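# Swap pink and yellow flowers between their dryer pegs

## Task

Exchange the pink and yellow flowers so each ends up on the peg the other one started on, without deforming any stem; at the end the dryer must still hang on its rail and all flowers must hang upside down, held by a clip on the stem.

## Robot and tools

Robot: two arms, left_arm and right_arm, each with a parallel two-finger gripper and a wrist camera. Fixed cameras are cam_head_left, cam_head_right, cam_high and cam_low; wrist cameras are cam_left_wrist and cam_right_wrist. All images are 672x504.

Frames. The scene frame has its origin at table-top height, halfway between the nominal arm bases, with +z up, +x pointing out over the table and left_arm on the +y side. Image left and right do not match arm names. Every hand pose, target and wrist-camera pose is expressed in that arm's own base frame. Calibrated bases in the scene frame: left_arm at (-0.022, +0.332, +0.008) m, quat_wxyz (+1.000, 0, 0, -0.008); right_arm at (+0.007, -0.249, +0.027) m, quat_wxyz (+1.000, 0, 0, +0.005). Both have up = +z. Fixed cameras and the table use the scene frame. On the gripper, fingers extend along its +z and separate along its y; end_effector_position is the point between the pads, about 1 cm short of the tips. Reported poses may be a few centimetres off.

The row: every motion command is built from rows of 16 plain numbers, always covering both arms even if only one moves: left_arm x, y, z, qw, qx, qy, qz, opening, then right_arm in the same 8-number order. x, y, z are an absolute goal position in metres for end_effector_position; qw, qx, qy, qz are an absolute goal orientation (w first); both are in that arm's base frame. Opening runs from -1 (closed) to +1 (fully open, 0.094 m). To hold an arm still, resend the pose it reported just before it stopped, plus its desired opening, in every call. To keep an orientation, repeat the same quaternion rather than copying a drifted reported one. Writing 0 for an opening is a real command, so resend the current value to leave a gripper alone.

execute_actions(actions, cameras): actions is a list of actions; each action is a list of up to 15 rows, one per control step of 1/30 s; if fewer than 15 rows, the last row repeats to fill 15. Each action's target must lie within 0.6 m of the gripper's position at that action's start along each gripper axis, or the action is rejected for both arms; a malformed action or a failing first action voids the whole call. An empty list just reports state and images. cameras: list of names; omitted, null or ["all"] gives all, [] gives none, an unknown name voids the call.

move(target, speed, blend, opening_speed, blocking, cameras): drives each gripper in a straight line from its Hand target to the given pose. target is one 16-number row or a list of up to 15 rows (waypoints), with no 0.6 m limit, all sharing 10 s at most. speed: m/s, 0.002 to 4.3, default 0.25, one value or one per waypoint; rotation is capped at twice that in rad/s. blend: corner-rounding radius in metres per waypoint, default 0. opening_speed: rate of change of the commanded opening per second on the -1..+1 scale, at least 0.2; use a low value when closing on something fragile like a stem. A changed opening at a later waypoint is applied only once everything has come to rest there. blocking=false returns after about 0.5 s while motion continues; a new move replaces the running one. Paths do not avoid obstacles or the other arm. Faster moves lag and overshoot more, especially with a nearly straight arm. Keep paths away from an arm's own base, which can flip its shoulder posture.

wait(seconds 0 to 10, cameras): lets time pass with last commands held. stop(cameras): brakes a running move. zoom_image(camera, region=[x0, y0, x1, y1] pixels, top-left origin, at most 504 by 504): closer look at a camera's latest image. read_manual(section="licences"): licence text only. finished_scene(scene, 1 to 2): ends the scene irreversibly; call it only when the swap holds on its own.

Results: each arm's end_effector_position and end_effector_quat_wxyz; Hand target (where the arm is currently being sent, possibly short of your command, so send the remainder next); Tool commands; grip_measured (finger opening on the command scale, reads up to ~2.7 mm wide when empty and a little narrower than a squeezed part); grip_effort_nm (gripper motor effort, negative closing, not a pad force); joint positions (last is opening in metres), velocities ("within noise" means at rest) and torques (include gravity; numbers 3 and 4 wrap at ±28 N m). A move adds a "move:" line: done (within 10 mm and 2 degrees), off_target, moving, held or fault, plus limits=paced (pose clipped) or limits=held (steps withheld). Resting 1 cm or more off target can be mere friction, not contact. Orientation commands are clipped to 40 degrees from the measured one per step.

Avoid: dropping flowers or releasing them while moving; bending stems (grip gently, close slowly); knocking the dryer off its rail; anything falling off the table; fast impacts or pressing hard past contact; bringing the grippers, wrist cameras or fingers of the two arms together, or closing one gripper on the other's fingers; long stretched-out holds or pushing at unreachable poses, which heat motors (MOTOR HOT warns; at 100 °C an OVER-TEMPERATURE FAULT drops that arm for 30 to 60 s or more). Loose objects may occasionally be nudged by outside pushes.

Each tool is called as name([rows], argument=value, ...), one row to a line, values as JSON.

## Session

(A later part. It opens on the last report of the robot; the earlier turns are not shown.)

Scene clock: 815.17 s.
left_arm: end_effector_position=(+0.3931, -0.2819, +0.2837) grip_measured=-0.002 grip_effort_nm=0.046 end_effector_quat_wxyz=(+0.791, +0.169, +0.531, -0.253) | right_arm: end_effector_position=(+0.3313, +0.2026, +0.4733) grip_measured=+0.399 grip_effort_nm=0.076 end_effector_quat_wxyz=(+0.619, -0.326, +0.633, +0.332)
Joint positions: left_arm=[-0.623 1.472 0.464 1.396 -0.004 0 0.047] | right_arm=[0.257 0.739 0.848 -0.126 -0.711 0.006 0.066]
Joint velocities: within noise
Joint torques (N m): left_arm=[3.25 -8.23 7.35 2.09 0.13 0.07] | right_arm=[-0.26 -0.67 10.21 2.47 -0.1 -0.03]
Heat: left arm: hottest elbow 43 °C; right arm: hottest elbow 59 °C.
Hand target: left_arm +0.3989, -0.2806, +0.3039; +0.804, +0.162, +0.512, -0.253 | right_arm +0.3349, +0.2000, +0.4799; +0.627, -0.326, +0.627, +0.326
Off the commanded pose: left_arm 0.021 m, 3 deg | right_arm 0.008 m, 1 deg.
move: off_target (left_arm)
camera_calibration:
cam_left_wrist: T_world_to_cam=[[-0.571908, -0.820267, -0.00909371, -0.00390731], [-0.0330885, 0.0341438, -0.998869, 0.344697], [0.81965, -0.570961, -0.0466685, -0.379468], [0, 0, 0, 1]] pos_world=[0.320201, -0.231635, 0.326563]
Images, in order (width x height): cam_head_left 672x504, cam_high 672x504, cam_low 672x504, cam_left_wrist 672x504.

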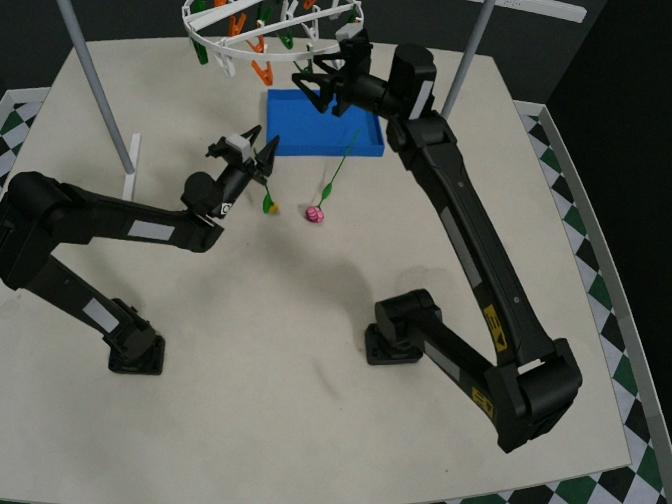

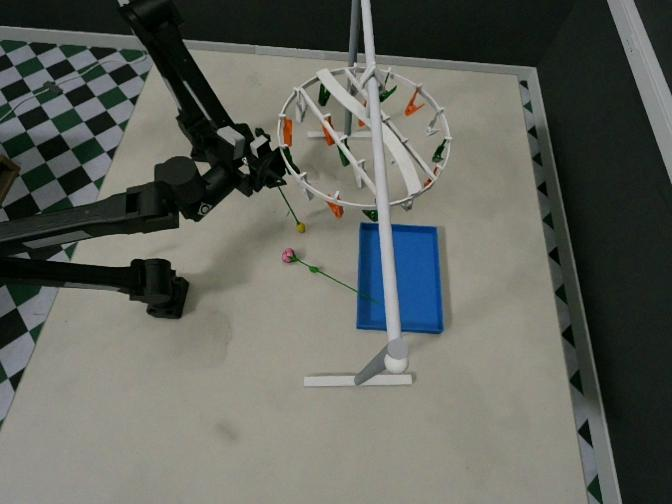

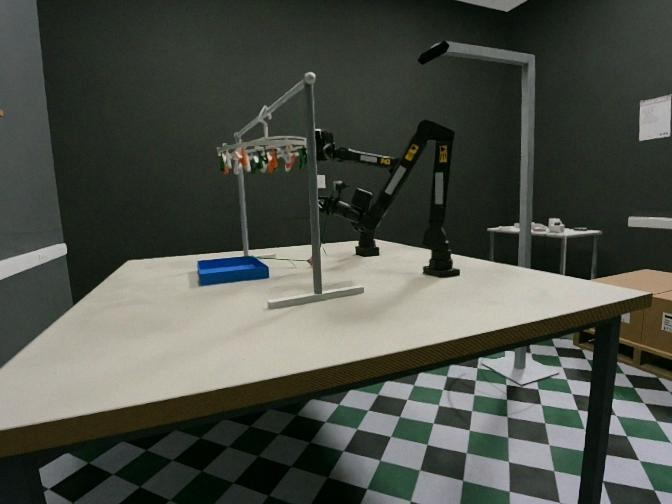

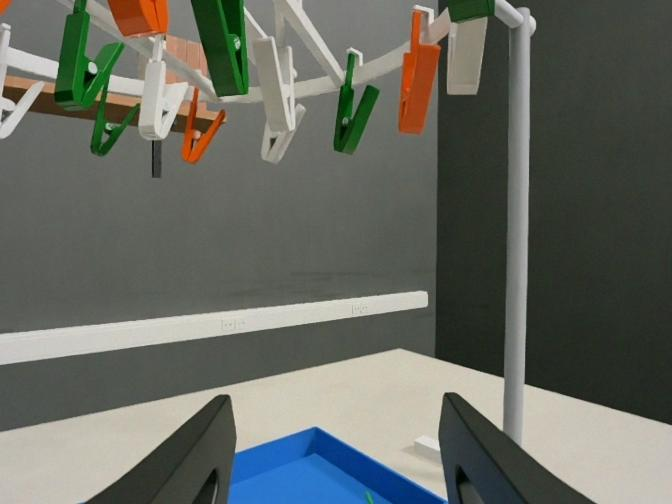

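move([
  [0.3995,-0.281,0.304,0.8043,0.1616,0.5124,-0.2536,-0.5,0.335,0.20,0.48,0.6272,-0.3265,0.6272,0.3265,0.4],
], opening_speed=0.4, cameras=["cam_left_wrist","cam_high"])

zoom_image(camera="cam_high", region=[230, 130, 350, 250])

Scene clock: 828.40 s.
left_arm: end_effector_position=(+0.3931, -0.2819, +0.2837) grip_measured=-0.497 grip_effort_nm=-0.115 end_effector_quat_wxyz=(+0.791, +0.169, +0.531, -0.253) | right_arm: end_effector_position=(+0.3313, +0.2026, +0.4733) grip_measured=+0.399 grip_effort_nm=0.071 end_effector_quat_wxyz=(+0.619, -0.326, +0.633, +0.332)
Joint positions: left_arm=[-0.623 1.472 0.464 1.396 -0.004 0 0.024] | right_arm=[0.257 0.739 0.848 -0.126 -0.711 0.006 0.066]
Joint velocities: within noise
Joint torques (N m): left_arm=[3.31 -8.29 7.38 2.1 0.13 0.07] | right_arm=[-0.15 -0.73 10.18 2.54 -0.1 -0.02]
Heat: left arm: hottest elbow 43 °C; right arm: hottest elbow 59 °C.
Hand target: left_arm +0.3988, -0.2806, +0.3039; +0.804, +0.162, +0.512, -0.253 | right_arm +0.3349, +0.2000, +0.4799; +0.627, -0.326, +0.627, +0.326
Off the commanded pose: left_arm 0.021 m, 3 deg | right_arm 0.008 m, 1 deg.
move: off_target (left_arm)
camera_calibration:
cam_left_wrist: T_world_to_cam=[[-0.571908, -0.820267, -0.00909371, -0.00390731], [-0.0330885, 0.0341438, -0.998869, 0.344697], [0.81965, -0.570961, -0.0466685, -0.379468], [0, 0, 0, 1]] pos_world=[0.320201, -0.231635, 0.326563]
Images, in order (width x height): cam_high 672x504, cam_left_wrist 672x504.

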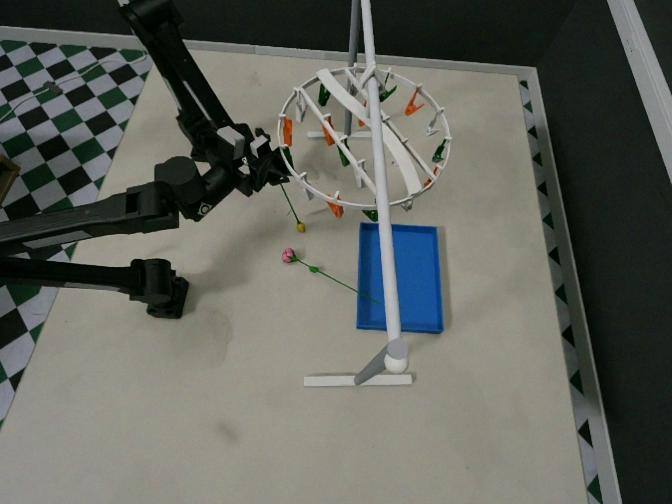

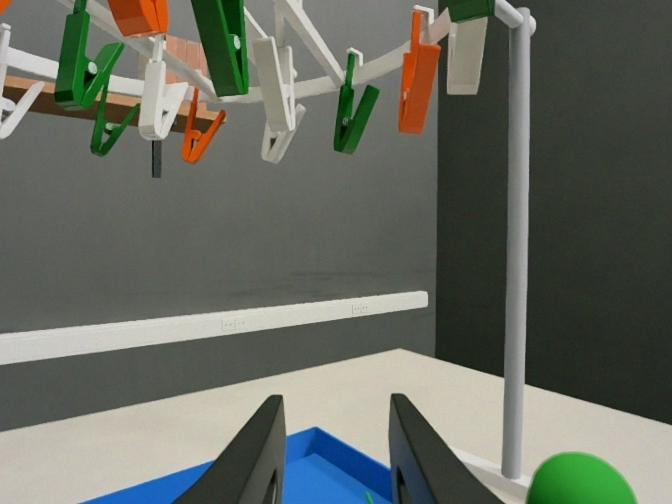

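Scaled by 4.200 from the camera's 672x504 image, which has a finer 960x720 frame.

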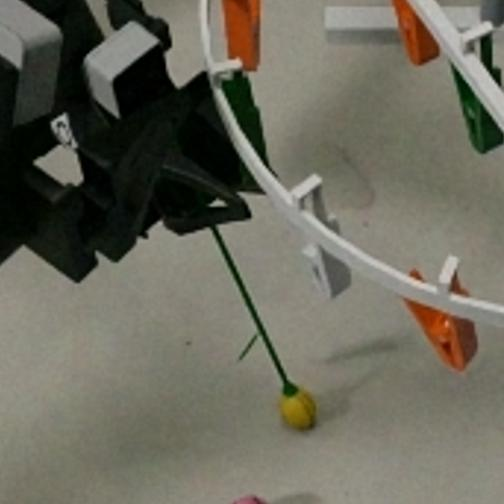

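move([
  [0.3995,-0.281,0.304,0.8043,0.1616,0.5124,-0.2536,-0.5,0.30,0.13,0.42,0.6272,-0.3265,0.6272,0.3265,0.4],
  [0.3995,-0.281,0.304,0.8043,0.1616,0.5124,-0.2536,-0.5,0.27,0.13,0.20,0.661,-0.4475,0.5478,0.2505,0.5],
  [0.3995,-0.281,0.304,0.8043,0.1616,0.5124,-0.2536,-0.5,0.285,0.156,0.085,0.661,-0.4475,0.5478,0.2505,0.5],
], speed=0.25, blend=0.03, cameras=["cam_right_wrist","cam_high"])

Scene clock: 862.37 s.
left_arm: end_effector_position=(+0.3931, -0.2819, +0.2837) grip_measured=-0.498 grip_effort_nm=-0.115 end_effector_quat_wxyz=(+0.791, +0.169, +0.531, -0.253) | right_arm: end_effector_position=(+0.2833, +0.1531, +0.0849) grip_measured=+0.499 grip_effort_nm=0.071 end_effector_quat_wxyz=(+0.639, -0.465, +0.562, +0.242)
Joint positions: left_arm=[-0.623 1.472 0.464 1.396 -0.004 0 0.024] | right_arm=[0.023 1.793 0.1 1.566 -1.027 -0.438 0.07]
Joint velocities: within noise
Joint torques (N m): left_arm=[3.31 -8.29 7.35 2.09 0.13 0.07] | right_arm=[1.2 -5.66 0.73 2.28 -0.01 0.23]
Heat: left arm: hottest elbow 42 °C; right arm: hottest elbow 57 °C.
Hand target: left_arm +0.3988, -0.2807, +0.3039; +0.804, +0.162, +0.512, -0.253 | right_arm +0.2851, +0.1558, +0.0855; +0.640, -0.464, +0.561, +0.247
Off the commanded pose: left_arm 0.021 m, 3 deg | right_arm 0.003 m, 4 deg.
joint sent to its limit (right arm) — joint 4 (wrist pitch), upper limit. The joint targets are off in orientation, not in position.
move: off_target (left_arm, right_arm); blend cut to 0 m at target 2
camera_calibration:
cam_right_wrist: T_world_to_cam=[[0.833571, -0.442712, 0.330402, -0.197508], [0.03112, -0.559525, -0.828229, 0.188338], [0.551535, 0.70067, -0.452626, -0.138236], [0, 0, 0, 1]] pos_world=[0.235018, 0.114798, 0.158675]
Images, in order (width x height): cam_high 672x504, cam_right_wrist 672x504.

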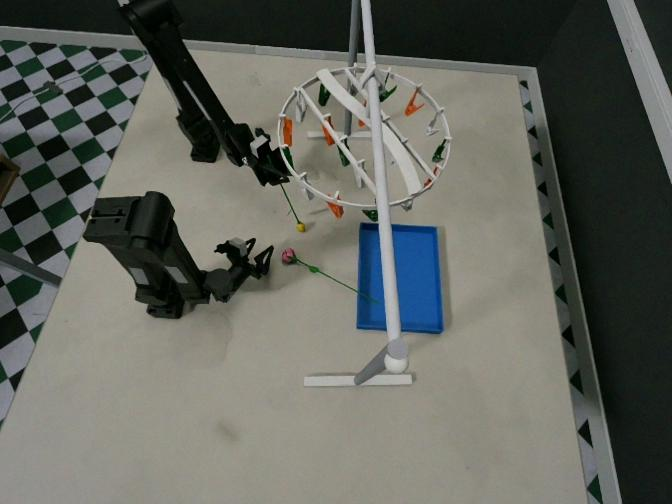

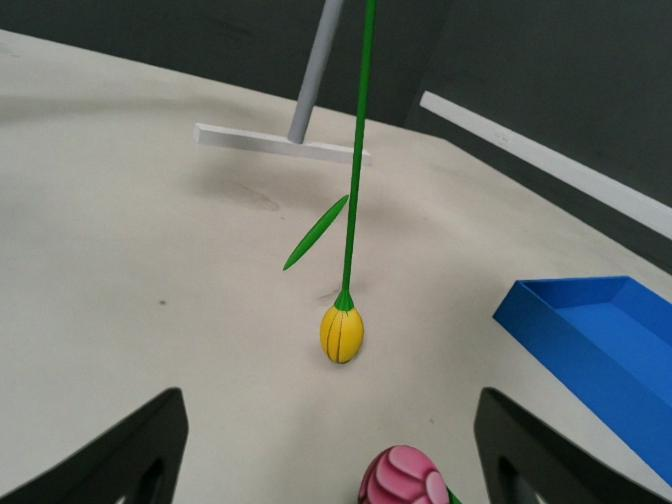

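move([
  [0.3995,-0.281,0.304,0.8043,0.1616,0.5124,-0.2536,-0.5,0.367,0.292,0.1,0.661,-0.4475,0.5478,0.2505,0.5],
], speed=0.1, cameras=["cam_right_wrist","cam_high"])

Scene clock: 871.83 s.
left_arm: end_effector_position=(+0.3931, -0.2819, +0.2837) grip_measured=-0.498 grip_effort_nm=-0.115 end_effector_quat_wxyz=(+0.791, +0.169, +0.531, -0.253) | right_arm: end_effector_position=(+0.3623, +0.2853, +0.1033) grip_measured=+0.499 grip_effort_nm=0.071 end_effector_quat_wxyz=(+0.665, -0.450, +0.544, +0.242)
Joint positions: left_arm=[-0.623 1.472 0.464 1.396 -0.004 0 0.024] | right_arm=[0.463 1.817 0.386 1.434 -0.577 -0.34 0.07]
Joint velocities: within noise
Joint torques (N m): left_arm=[3.25 -8.23 7.35 2.09 0.13 0.07] | right_arm=[1.2 -9.47 3.93 1.59 0.08 0.22]
Heat: left arm: hottest elbow 42 °C; right arm: hottest elbow 54 °C.
Hand target: left_arm +0.3988, -0.2807, +0.3039; +0.804, +0.162, +0.512, -0.253 | right_arm +0.3667, +0.2918, +0.0999; +0.661, -0.448, +0.548, +0.250
Off the commanded pose: left_arm 0.021 m, 3 deg | right_arm 0.009 m, 1 deg.
move: off_target (left_arm)
camera_calibration:
cam_right_wrist: T_world_to_cam=[[0.812476, -0.470949, 0.34364, -0.196545], [0.0622983, -0.515931, -0.854362, 0.254071], [0.579656, 0.715557, -0.389842, -0.286965], [0, 0, 0, 1]] pos_world=[0.310201, 0.24386, 0.172738]
Images, in order (width x height): cam_high 672x504, cam_right_wrist 672x504.

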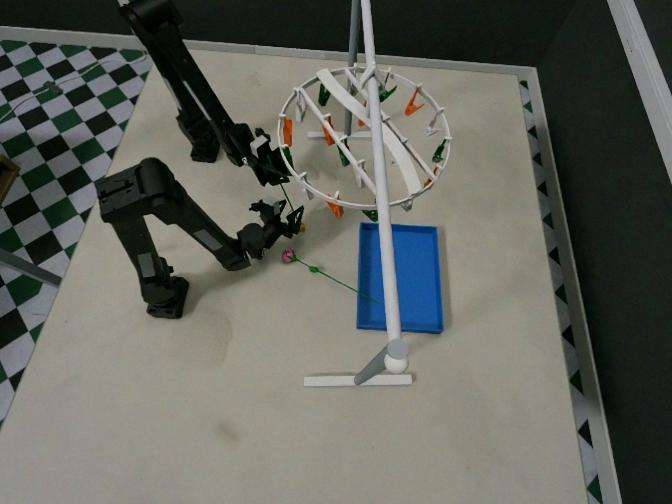

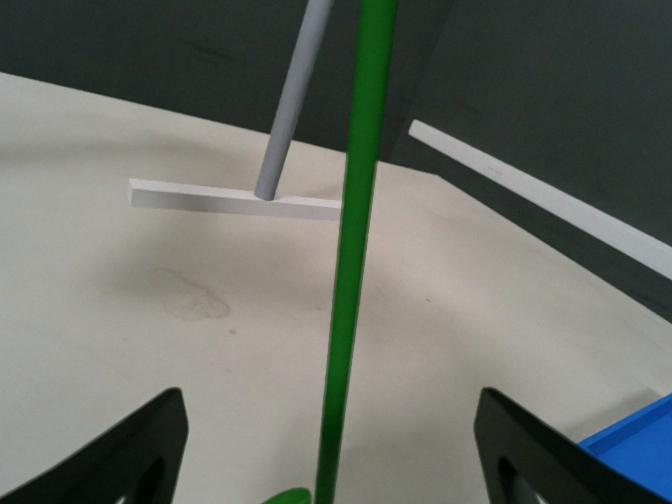

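move([
  [0.3995,-0.281,0.304,0.8043,0.1616,0.5124,-0.2536,-0.5,0.367,0.292,0.1,0.661,-0.4475,0.5478,0.2505,-0.97],
], opening_speed=0.6, cameras=["cam_right_wrist","cam_high"])

Scene clock: 877.93 s.
left_arm: end_effector_position=(+0.3931, -0.2819, +0.2837) grip_measured=-0.498 grip_effort_nm=-0.120 end_effector_quat_wxyz=(+0.791, +0.169, +0.531, -0.253) | right_arm: end_effector_position=(+0.3628, +0.2850, +0.1028) grip_measured=-0.949 grip_effort_nm=-0.989 end_effector_quat_wxyz=(+0.664, -0.447, +0.548, +0.244)
Joint positions: left_arm=[-0.623 1.472 0.464 1.396 -0.004 0 0.024] | right_arm=[0.463 1.818 0.386 1.433 -0.573 -0.331 0.002]
Joint velocities: within noise
Joint torques (N m): left_arm=[3.25 -8.29 7.35 2.07 0.12 0.07] | right_arm=[1.32 -9.35 3.97 1.63 -0.09 0.14]
Heat: left arm: hottest elbow 42 °C; right arm: hottest elbow 53 °C.
Hand target: left_arm +0.3988, -0.2807, +0.3039; +0.804, +0.162, +0.512, -0.253 | right_arm +0.3667, +0.2918, +0.0999; +0.661, -0.448, +0.548, +0.251
Off the commanded pose: left_arm 0.021 m, 3 deg | right_arm 0.009 m, 1 deg.
move: off_target (left_arm)
camera_calibration:
cam_right_wrist: T_world_to_cam=[[0.813977, -0.47523, 0.334062, -0.195333], [0.0521943, -0.51292, -0.856848, 0.256452], [0.578547, 0.714891, -0.392701, -0.286396], [0, 0, 0, 1]] pos_world=[0.311305, 0.243453, 0.172526]
Images, in order (width x height): cam_high 672x504, cam_right_wrist 672x504.

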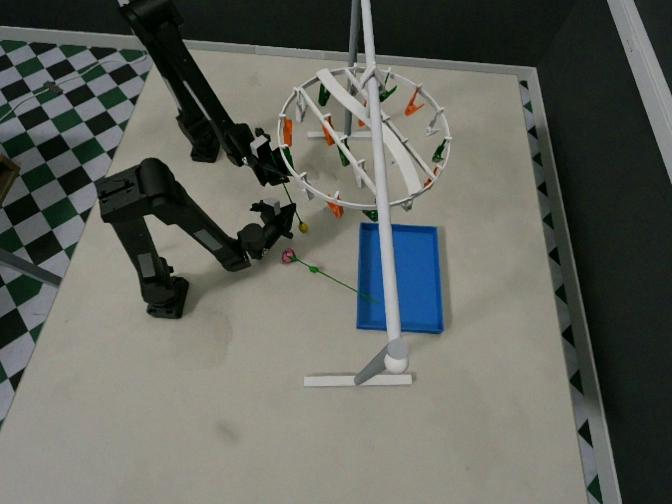

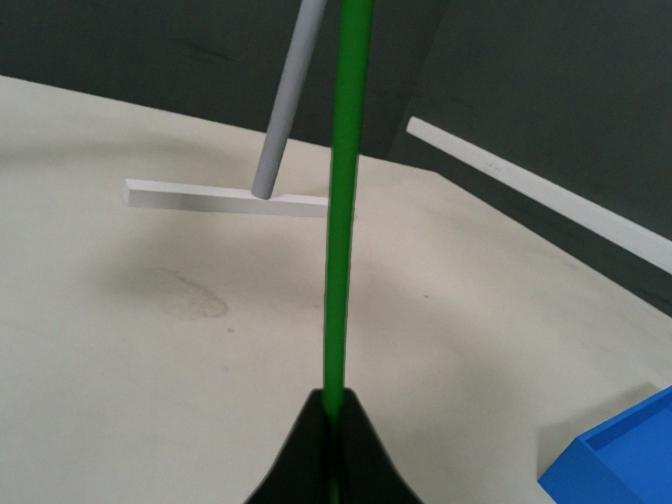

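move([
  [0.3995,-0.281,0.304,0.8043,0.1616,0.5124,-0.2536,0.1,0.367,0.292,0.1,0.661,-0.4475,0.5478,0.2505,-0.97],
  [0.295,-0.208,0.304,0.8043,0.1616,0.5124,-0.2536,0.1,0.367,0.292,0.1,0.661,-0.4475,0.5478,0.2505,-0.97],
], opening_speed=1.0, speed=0.1, cameras=["cam_left_wrist","cam_high","cam_right_wrist"])

Scene clock: 887.33 s.
left_arm: end_effector_position=(+0.2947, -0.2106, +0.3022) grip_measured=+0.098 grip_effort_nm=0.051 end_effector_quat_wxyz=(+0.803, +0.163, +0.513, -0.257) | right_arm: end_effector_position=(+0.3628, +0.2850, +0.1026) grip_measured=-0.952 grip_effort_nm=-1.033 end_effector_quat_wxyz=(+0.664, -0.447, +0.548, +0.244)
Joint positions: left_arm=[-0.621 1.063 0.178 1.32 -0.004 0 0.052] | right_arm=[0.463 1.819 0.386 1.433 -0.573 -0.331 0.002]
Joint velocities: within noise
Joint torques (N m): left_arm=[3.02 -3.43 6.01 1.48 0.07 0.07] | right_arm=[1.2 -9.29 3.96 1.65 -0.1 0.13]
Heat: left arm: hottest elbow 42 °C; right arm: hottest elbow 51 °C.
Hand target: left_arm +0.2950, -0.2081, +0.3040; +0.804, +0.162, +0.512, -0.254 | right_arm +0.3667, +0.2918, +0.0999; +0.661, -0.448, +0.548, +0.250
Off the commanded pose: left_arm 0.003 m, 0 deg | right_arm 0.009 m, 1 deg.
move: done
camera_calibration:
cam_left_wrist: T_world_to_cam=[[-0.570304, -0.821391, -0.00838313, -0.00249743], [0.00495986, 0.00676196, -0.999965, 0.340854], [0.821418, -0.570326, 0.000217609, -0.271781], [0, 0, 0, 1]] pos_world=[0.220131, -0.15936, 0.34088]
cam_right_wrist: T_world_to_cam=[[0.814156, -0.475318, 0.333499, -0.195237], [0.0516189, -0.512836, -0.856933, 0.256539], [0.578347, 0.714892, -0.392994, -0.286323], [0, 0, 0, 1]] pos_world=[0.311305, 0.243453, 0.172425]
Images, in order (width x height): cam_high 672x504, cam_left_wrist 672x504, cam_right_wrist 672x504.

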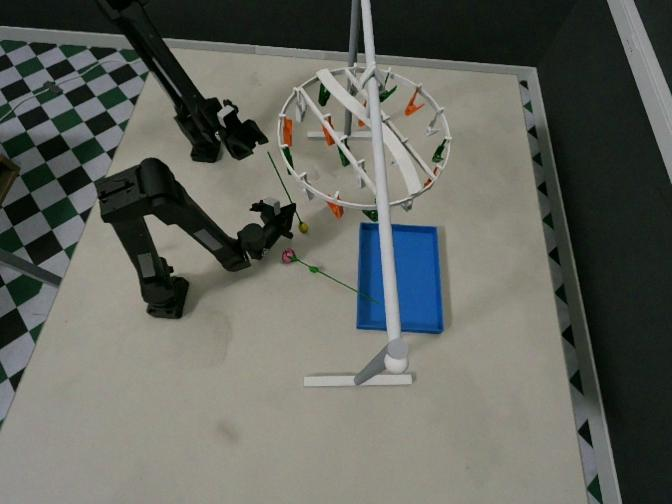

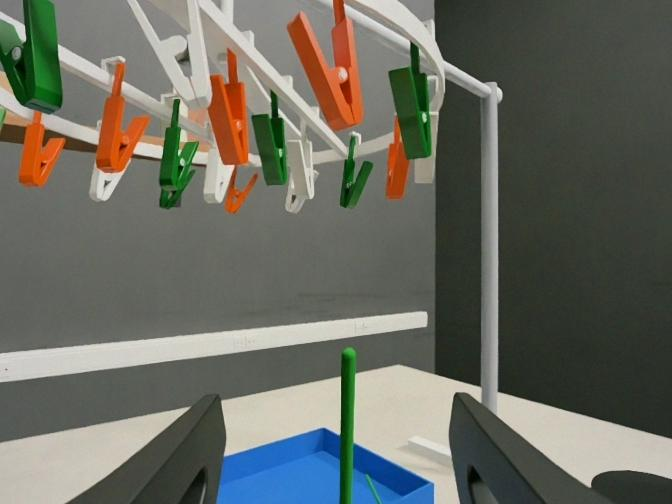

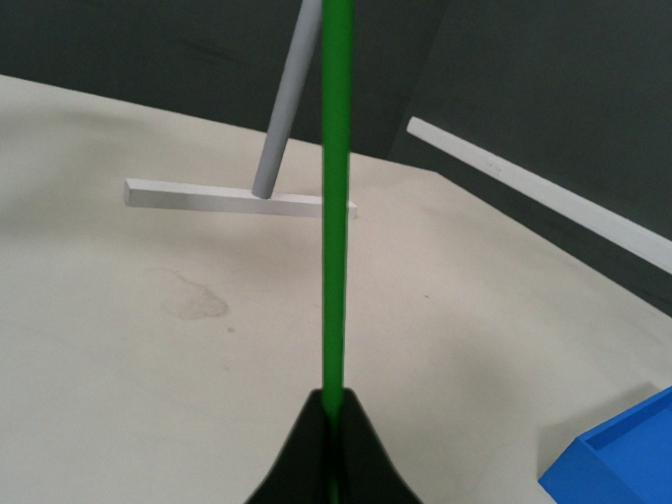

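move([
  [0.295,-0.208,0.304,0.8043,0.1616,0.5124,-0.2536,0.1,0.36,0.285,0.16,0.661,-0.4475,0.5478,0.2505,-0.97],
  [0.295,-0.208,0.304,0.8043,0.1616,0.5124,-0.2536,0.1,0.36,0.285,0.17,0.561,-0.4305,0.561,0.4305,-0.97],
], speed=0.12, blend=0.02, cameras=["cam_left_wrist","cam_high"])

Scene clock: 893.03 s.
left_arm: end_effector_position=(+0.2946, -0.2105, +0.3024) grip_measured=+0.098 grip_effort_nm=0.046 end_effector_quat_wxyz=(+0.803, +0.163, +0.513, -0.257) | right_arm: end_effector_position=(+0.3452, +0.2834, +0.1633) grip_measured=-0.952 grip_effort_nm=-1.028 end_effector_quat_wxyz=(+0.555, -0.435, +0.564, +0.430)
Joint positions: left_arm=[-0.621 1.062 0.178 1.319 -0.004 0 0.052] | right_arm=[0.371 1.549 0.435 1.09 -0.946 -0.018 0.002]
Joint velocities: within noise
Joint torques (N m): left_arm=[3.08 -3.37 6.01 1.36 0.07 0.08] | right_arm=[-0.21 -8.18 7.35 1.95 -0.1 0.2]
Heat: left arm: hottest elbow 42 °C; right arm: hottest elbow 50 °C.
Hand target: left_arm +0.2950, -0.2081, +0.3041; +0.804, +0.162, +0.512, -0.254 | right_arm +0.3595, +0.2846, +0.1701; +0.561, -0.431, +0.561, +0.430
Off the commanded pose: left_arm 0.003 m, 0 deg | right_arm 0.016 m, 1 deg.
move: off_target (right_arm)
camera_calibration:
cam_left_wrist: T_world_to_cam=[[-0.570302, -0.821392, -0.00839028, -0.00246975], [0.00521037, 0.00659673, -0.999965, 0.340872], [0.821418, -0.570326, 0.000517629, -0.271744], [0, 0, 0, 1]] pos_world=[0.220031, -0.15926, 0.34098]
Images, in order (width x height): cam_high 672x504, cam_left_wrist 672x504.

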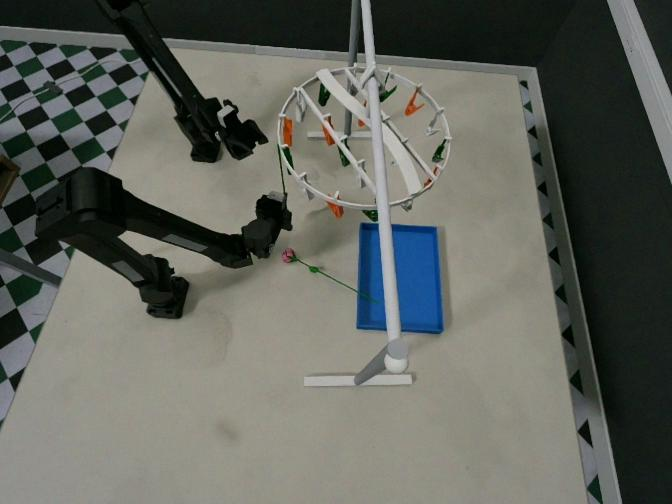

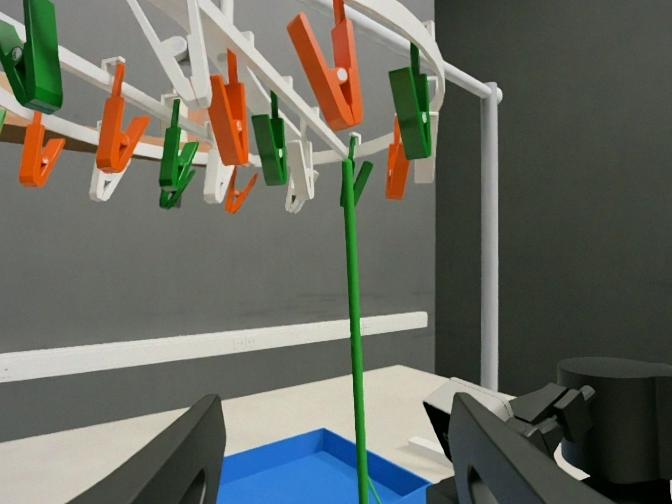

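move([
  [0.292,-0.212,0.224,0.8043,0.1616,0.5124,-0.2536,-0.3,0.36,0.285,0.17,0.561,-0.4305,0.561,0.4305,-0.97],
  [0.342,-0.2545,0.222,0.8043,0.1616,0.5124,-0.2536,-0.3,0.36,0.285,0.17,0.561,-0.4305,0.561,0.4305,-0.97],
], speed=0.1, cameras=["cam_left_wrist","cam_high"])

Scene clock: 902.57 s.
left_arm: end_effector_position=(+0.3377, -0.2464, +0.2135) grip_measured=-0.298 grip_effort_nm=-0.120 end_effector_quat_wxyz=(+0.760, +0.177, +0.578, -0.241) | right_arm: end_effector_position=(+0.3452, +0.2833, +0.1633) grip_measured=-0.952 grip_effort_nm=-1.038 end_effector_quat_wxyz=(+0.555, -0.435, +0.564, +0.430)
Joint positions: left_arm=[-0.645 1.516 0.243 1.546 -0.039 0.002 0.033] | right_arm=[0.371 1.549 0.435 1.09 -0.946 -0.017 0.002]
Joint velocities: within noise
Joint torques (N m): left_arm=[1.85 -4.84 5.42 2.78 -0.06 0.18] | right_arm=[-0.26 -7.94 7.35 1.91 -0.09 0.19]
Heat: left arm: hottest elbow 42 °C; right arm: hottest elbow 49 °C.
Hand target: left_arm +0.3417, -0.2543, +0.2227; +0.770, +0.177, +0.563, -0.243 | right_arm +0.3595, +0.2846, +0.1701; +0.561, -0.431, +0.561, +0.430
Off the commanded pose: left_arm 0.012 m, 9 deg | right_arm 0.016 m, 1 deg.
joint sent to its limit (left arm) — joint 4 (wrist pitch), upper limit. The joint targets are off in orientation, not in position.
move: off_target (left_arm, right_arm)
camera_calibration:
cam_left_wrist: T_world_to_cam=[[-0.563439, -0.826152, -0.0030325, -0.0127449], [-0.130821, 0.0928434, -0.987049, 0.316465], [0.815734, -0.555745, -0.160389, -0.287738], [0, 0, 0, 1]] pos_world=[0.268937, -0.19982, 0.266178]
Images, in order (width x height): cam_high 672x504, cam_left_wrist 672x504.

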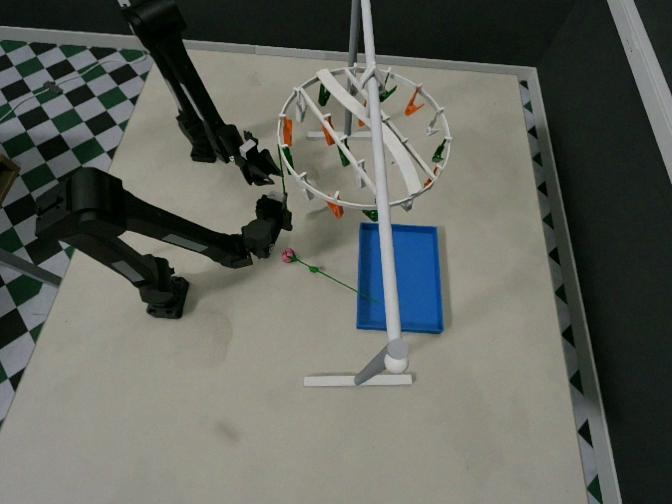

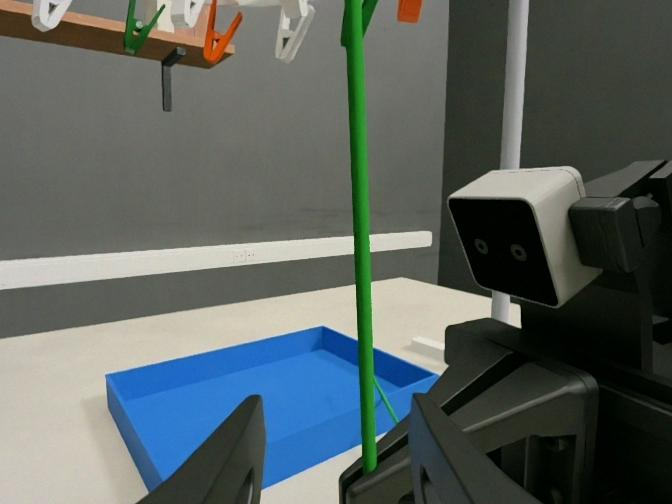

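move([
  [0.3605,-0.279,0.222,0.8043,0.1616,0.5124,-0.2536,-0.3,0.36,0.285,0.17,0.561,-0.4305,0.561,0.4305,-0.97],
], speed=0.05, cameras=["cam_left_wrist","cam_high"])

Scene clock: 907.77 s.
left_arm: end_effector_position=(+0.3564, -0.2705, +0.2138) grip_measured=-0.298 grip_effort_nm=-0.120 end_effector_quat_wxyz=(+0.763, +0.177, +0.573, -0.242) | right_arm: end_effector_position=(+0.3452, +0.2833, +0.1633) grip_measured=-0.952 grip_effort_nm=-1.033 end_effector_quat_wxyz=(+0.555, -0.435, +0.564, +0.430)
Joint positions: left_arm=[-0.673 1.584 0.324 1.546 -0.064 0.011 0.033] | right_arm=[0.371 1.549 0.435 1.09 -0.946 -0.017 0.002]
Joint velocities: within noise
Joint torques (N m): left_arm=[1.73 -5.89 5.56 2.77 -0.05 0.18] | right_arm=[-0.32 -8.29 7.28 1.91 -0.11 0.2]
Heat: left arm: hottest elbow 42 °C; right arm: hottest elbow 48 °C.
Hand target: left_arm +0.3602, -0.2788, +0.2226; +0.773, +0.176, +0.558, -0.245 | right_arm +0.3595, +0.2846, +0.1701; +0.561, -0.431, +0.561, +0.430
Off the commanded pose: left_arm 0.013 m, 9 deg | right_arm 0.016 m, 1 deg.
joint sent to its limit (left arm) — joint 4 (wrist pitch), upper limit. The joint targets are off in orientation, not in position.
move: off_target (left_arm, right_arm)
camera_calibration:
cam_left_wrist: T_world_to_cam=[[-0.563987, -0.825773, -0.00418313, -0.0215228], [-0.12014, 0.0870627, -0.988932, 0.316473], [0.816998, -0.557242, -0.14831, -0.319781], [0, 0, 0, 1]] pos_world=[0.287143, -0.223522, 0.265454]
Images, in order (width x height): cam_high 672x504, cam_left_wrist 672x504.

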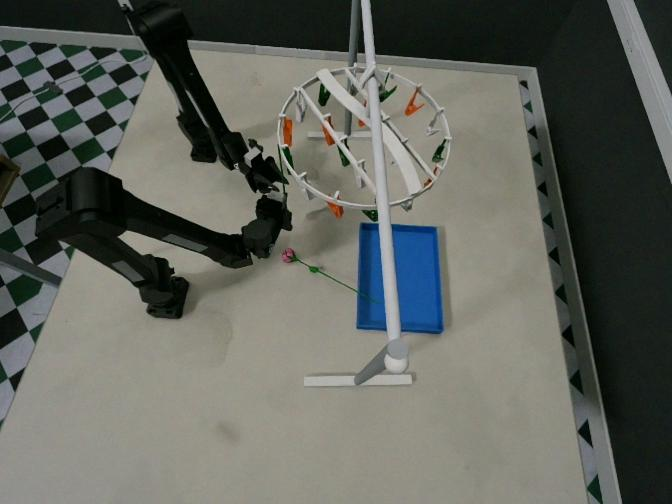

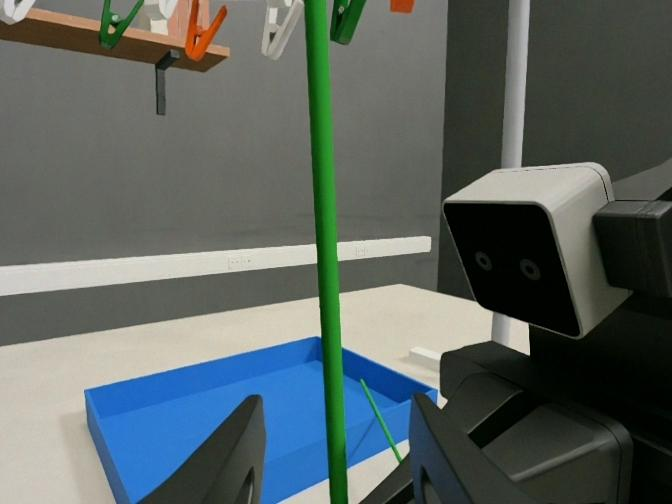

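move([
  [0.3605,-0.279,0.222,0.8043,0.1616,0.5124,-0.2536,-0.97,0.36,0.285,0.17,0.561,-0.4305,0.561,0.4305,-0.97],
], speed=0.05, opening_speed=0.4, cameras=["cam_left_wrist"])

move([
  [0.3605,-0.279,0.222,0.8043,0.1616,0.5124,-0.2536,-0.97,0.36,0.285,0.17,0.561,-0.4305,0.561,0.4305,-0.3],
], speed=0.05, opening_speed=0.5, cameras=["cam_left_wrist"])

Scene clock: 915.20 s.
left_arm: end_effector_position=(+0.3565, -0.2706, +0.2139) grip_measured=-0.966 grip_effort_nm=-0.672 end_effector_quat_wxyz=(+0.763, +0.177, +0.573, -0.242) | right_arm: end_effector_position=(+0.3453, +0.2833, +0.1632) grip_measured=-0.952 grip_effort_nm=-1.033 end_effector_quat_wxyz=(+0.555, -0.435, +0.564, +0.430)
Joint positions: left_arm=[-0.673 1.584 0.324 1.546 -0.065 0.012 0.002] | right_arm=[0.371 1.549 0.435 1.09 -0.946 -0.017 0.002]
Joint velocities: within noise
Joint torques (N m): left_arm=[1.85 -5.83 5.56 2.78 -0.03 0.17] | right_arm=[-0.09 -7.77 7.34 1.87 -0.09 0.18]
Heat: left arm: hottest elbow 41 °C; right arm: hottest elbow 47 °C.
Hand target: left_arm +0.3603, -0.2788, +0.2227; +0.773, +0.176, +0.558, -0.245 | right_arm +0.3595, +0.2846, +0.1700; +0.561, -0.431, +0.561, +0.430
Off the commanded pose: left_arm 0.012 m, 9 deg | right_arm 0.016 m, 1 deg.
joint sent to its limit (left arm) — joint 4 (wrist pitch), upper limit. The joint targets are off in orientation, not in position.
move: off_target (left_arm, right_arm)
camera_calibration:
cam_left_wrist: T_world_to_cam=[[-0.563504, -0.8261, -0.00463215, -0.0216985], [-0.119609, 0.0871341, -0.98899, 0.316459], [0.817409, -0.556746, -0.14791, -0.319936], [0, 0, 0, 1]] pos_world=[0.287143, -0.223623, 0.265553]
Images, in order (width x height): cam_left_wrist 672x504.

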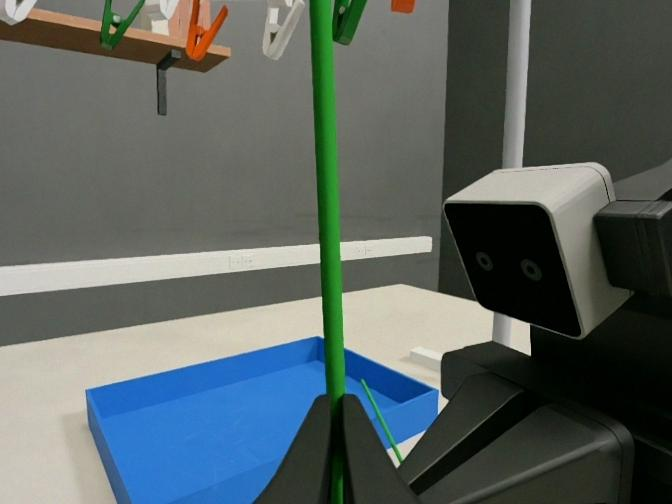

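Scene clock: 916.90 s.
left_arm: end_effector_position=(+0.3565, -0.2706, +0.2138) grip_measured=-0.970 grip_effort_nm=-0.379 end_effector_quat_wxyz=(+0.763, +0.177, +0.573, -0.241) | right_arm: end_effector_position=(+0.3452, +0.2833, +0.1632) grip_measured=-0.302 grip_effort_nm=0.076 end_effector_quat_wxyz=(+0.554, -0.435, +0.564, +0.431)
Joint positions: left_arm=[-0.673 1.584 0.324 1.546 -0.065 0.012 0.001] | right_arm=[0.371 1.549 0.435 1.09 -0.947 -0.017 0.033]
Joint velocities: within noise
Joint torques (N m): left_arm=[1.85 -5.89 5.56 2.8 -0.04 0.17] | right_arm=[-0.03 -8.12 7.3 1.91 -0.1 0.18]
Heat: left arm: hottest elbow 41 °C; right arm: hottest elbow 47 °C.
Hand target: left_arm +0.3603, -0.2788, +0.2227; +0.773, +0.176, +0.558, -0.245 | right_arm +0.3595, +0.2846, +0.1700; +0.561, -0.431, +0.561, +0.430
Off the commanded pose: left_arm 0.012 m, 9 deg | right_arm 0.016 m, 1 deg.
joint sent to its limit (left arm) — joint 4 (wrist pitch), upper limit. The joint targets are off in orientation, not in position.
move: off_target (left_arm, right_arm)
camera_calibration:
cam_left_wrist: T_world_to_cam=[[-0.563478, -0.826116, -0.00499713, -0.0216956], [-0.119737, 0.0876525, -0.988929, 0.316506], [0.817408, -0.556641, -0.148307, -0.319877], [0, 0, 0, 1]] pos_world=[0.287143, -0.223723, 0.265453]
Images, in order (width x height): cam_left_wrist 672x504.

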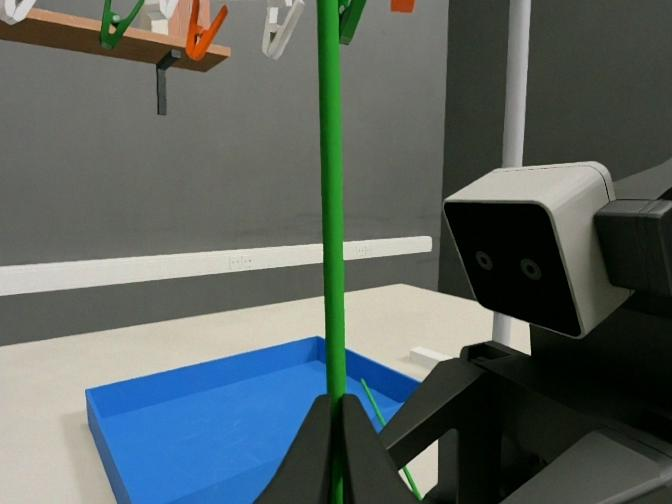

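move([
  [0.3605,-0.279,0.222,0.8043,0.1616,0.5124,-0.2536,-0.97,0.32,0.14,0.17,0.561,-0.4305,0.561,0.4305,0.1],
  [0.3605,-0.279,0.232,0.8043,0.1616,0.5124,-0.2536,-0.97,0.28,0.12,0.30,0.6272,-0.3265,0.6272,0.3265,0.4],
  [0.3795,-0.279,0.242,0.8043,0.1616,0.5124,-0.2536,-0.97,0.30,0.15,0.44,0.6272,-0.3265,0.6272,0.3265,0.4],
  [0.3995,-0.279,0.252,0.8043,0.1616,0.5124,-0.2536,-0.97,0.335,0.20,0.48,0.6272,-0.3265,0.6272,0.3265,0.4],
], speed=0.2, cameras=["cam_left_wrist","cam_right_wrist","cam_high"])

Scene clock: 927.37 s.
left_arm: end_effector_position=(+0.3901, -0.2772, +0.2420) grip_measured=-0.970 grip_effort_nm=-0.379 end_effector_quat_wxyz=(+0.787, +0.175, +0.538, -0.247) | right_arm: end_effector_position=(+0.3336, +0.1955, +0.4472) grip_measured=+0.399 grip_effort_nm=0.071 end_effector_quat_wxyz=(+0.610, -0.314, +0.646, +0.333)
Joint positions: left_arm=[-0.617 1.605 0.427 1.546 0.001 0.01 0.001] | right_arm=[0.235 0.731 0.789 -0.102 -0.717 0.018 0.066]
Joint velocities: within noise
Joint torques (N m): left_arm=[3.19 -6.83 6.39 2.69 0.13 -0.06] | right_arm=[1.49 -0.03 14.12 1.5 0.03 -0.12]
Heat: left arm: hottest elbow 41 °C; right arm: hottest elbow 48 °C.
Hand target: left_arm +0.3991, -0.2788, +0.2523; +0.797, +0.166, +0.524, -0.251 | right_arm +0.3333, +0.1989, +0.4791; +0.628, -0.326, +0.627, +0.327
Off the commanded pose: left_arm 0.014 m, 4 deg | right_arm 0.033 m, 3 deg.
joint sent to its limit (left arm) — joint 4 (wrist pitch), upper limit. The joint targets still meet the commanded pose.
move: off_target (left_arm, right_arm); target 2's new opening was sent with right_arm's hand 0.033 m and 4 deg from that target
camera_calibration:
cam_left_wrist: T_world_to_cam=[[-0.567799, -0.822916, -0.0203302, -0.0018297], [-0.0431364, 0.0544089, -0.997587, 0.312001], [0.822036, -0.565552, -0.066391, -0.370876], [0, 0, 0, 1]] pos_world=[0.317293, -0.228231, 0.286588]
cam_right_wrist: T_world_to_cam=[[0.816727, -0.57578, -0.0378672, -0.144069], [-0.284131, -0.344178, -0.89488, 0.603461], [0.502221, 0.741633, -0.444697, -0.0267661], [0, 0, 0, 1]] pos_world=[0.30257, 0.144597, 0.522667]
Images, in order (width x height): cam_high 672x504, cam_left_wrist 672x504, cam_right_wrist 672x504.

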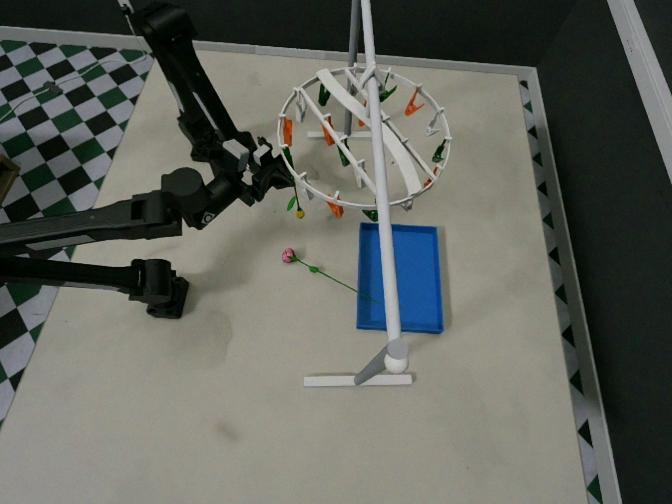

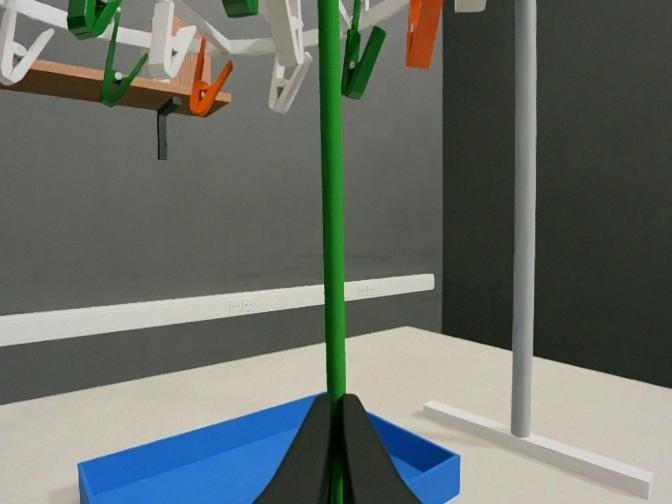

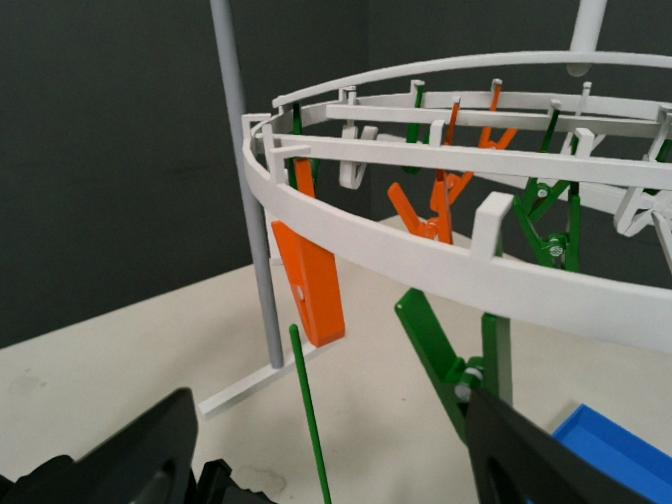

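move([
  [0.3975,-0.279,0.25,0.7411,0.1892,0.6002,-0.2337,-0.97,0.335,0.20,0.49,0.6272,-0.3265,0.6272,0.3265,0.4],
], speed=0.1, cameras=["cam_right_wrist","cam_high"])

Scene clock: 933.57 s.
left_arm: end_effector_position=(+0.3938, -0.2799, +0.2386) grip_measured=-0.965 grip_effort_nm=-0.657 end_effector_quat_wxyz=(+0.735, +0.196, +0.606, -0.231) | right_arm: end_effector_position=(+0.3343, +0.1958, +0.4574) grip_measured=+0.399 grip_effort_nm=0.071 end_effector_quat_wxyz=(+0.610, -0.315, +0.646, +0.333)
Joint positions: left_arm=[-0.617 1.432 0.427 1.194 0.001 0.009 0.002] | right_arm=[0.235 0.735 0.818 -0.127 -0.717 0.017 0.066]
Joint velocities: within noise
Joint torques (N m): left_arm=[3.02 -8.12 6.41 1.7 -0.01 -0.05] | right_arm=[1.38 -0.56 14.11 1.55 0.06 -0.12]
Heat: left arm: hottest elbow 42 °C; right arm: hottest elbow 50 °C.
Hand target: left_arm +0.3974, -0.2789, +0.2500; +0.741, +0.189, +0.600, -0.234 | right_arm +0.3334, +0.1990, +0.4891; +0.627, -0.326, +0.627, +0.327
Off the commanded pose: left_arm 0.012 m, 1 deg | right_arm 0.033 m, 3 deg.
move: off_target (left_arm, right_arm)
camera_calibration:
cam_right_wrist: T_world_to_cam=[[0.816712, -0.575815, -0.0376604, -0.144182], [-0.284164, -0.344527, -0.894736, 0.612875], [0.502228, 0.741443, -0.445005, -0.0226143], [0, 0, 0, 1]] pos_world=[0.30327, 0.144897, 0.532867]
Images, in order (width x height): cam_high 672x504, cam_right_wrist 672x504.

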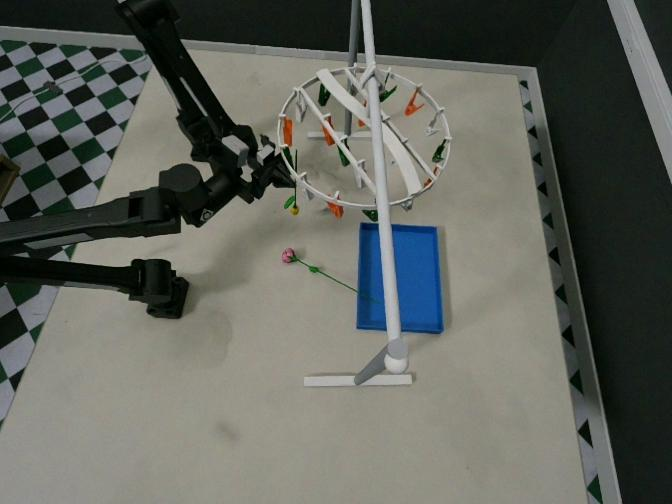

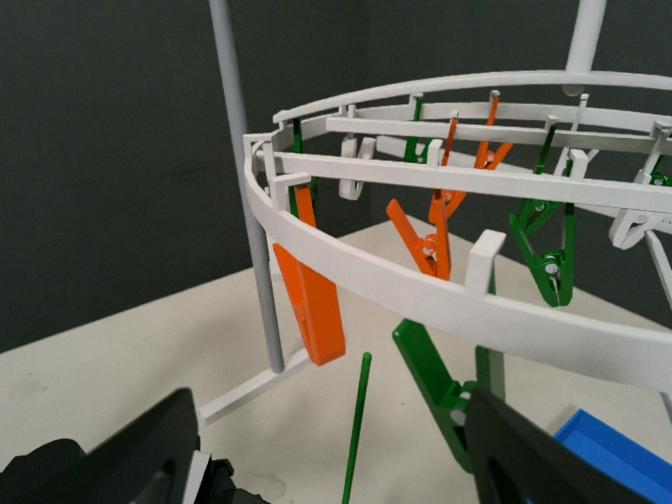

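move([
  [0.3985,-0.279,0.25,0.7716,0.1768,0.5606,-0.2433,-0.97,0.335,0.20,0.49,0.6272,-0.3265,0.6272,0.3265,0.4],
], speed=0.1, cameras=["cam_right_wrist"])

zoom_image(camera="cam_right_wrist", region=[240, 280, 460, 504])

Scene clock: 939.20 s.
left_arm: end_effector_position=(+0.3926, -0.2790, +0.2443) grip_measured=-0.970 grip_effort_nm=-0.383 end_effector_quat_wxyz=(+0.765, +0.184, +0.569, -0.240) | right_arm: end_effector_position=(+0.3343, +0.1958, +0.4573) grip_measured=+0.399 grip_effort_nm=0.071 end_effector_quat_wxyz=(+0.610, -0.315, +0.646, +0.333)
Joint positions: left_arm=[-0.617 1.514 0.427 1.376 0.001 0.009 0.001] | right_arm=[0.235 0.735 0.818 -0.127 -0.717 0.017 0.066]
Joint velocities: within noise
Joint torques (N m): left_arm=[3.08 -6.36 6 2.77 0.07 -0.06] | right_arm=[1.26 -0.38 14.12 1.51 0.04 -0.12]
Heat: left arm: hottest elbow 42 °C; right arm: hottest elbow 53 °C.
Hand target: left_arm +0.3984, -0.2789, +0.2500; +0.771, +0.177, +0.561, -0.243 | right_arm +0.3333, +0.1990, +0.4892; +0.627, -0.326, +0.627, +0.327
Off the commanded pose: left_arm 0.008 m, 2 deg | right_arm 0.033 m, 3 deg.
move: off_target (right_arm)
camera_calibration:
cam_right_wrist: T_world_to_cam=[[0.816734, -0.575769, -0.0379, -0.144071], [-0.284483, -0.344656, -0.894585, 0.61282], [0.502012, 0.741419, -0.445288, -0.0224394], [0, 0, 0, 1]] pos_world=[0.30327, 0.144897, 0.532767]
Images, in order (width x height): cam_right_wrist 672x504.

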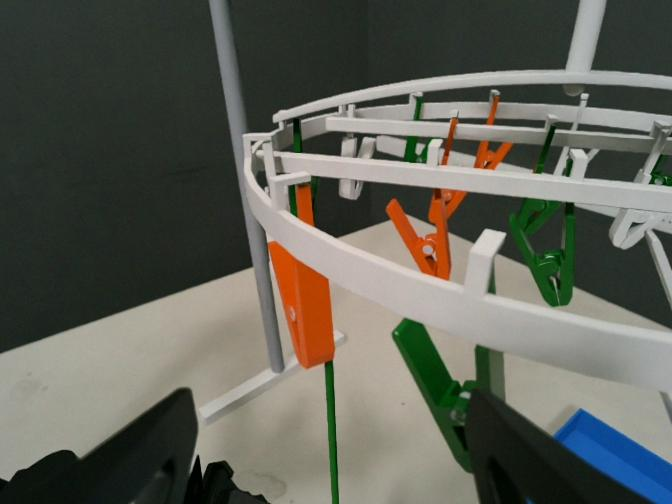

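Scaled by 2.250 from the camera's 672x504 image, which has a finer 960x720 frame.

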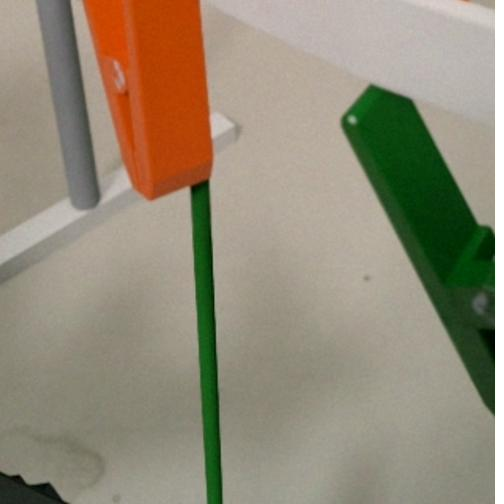

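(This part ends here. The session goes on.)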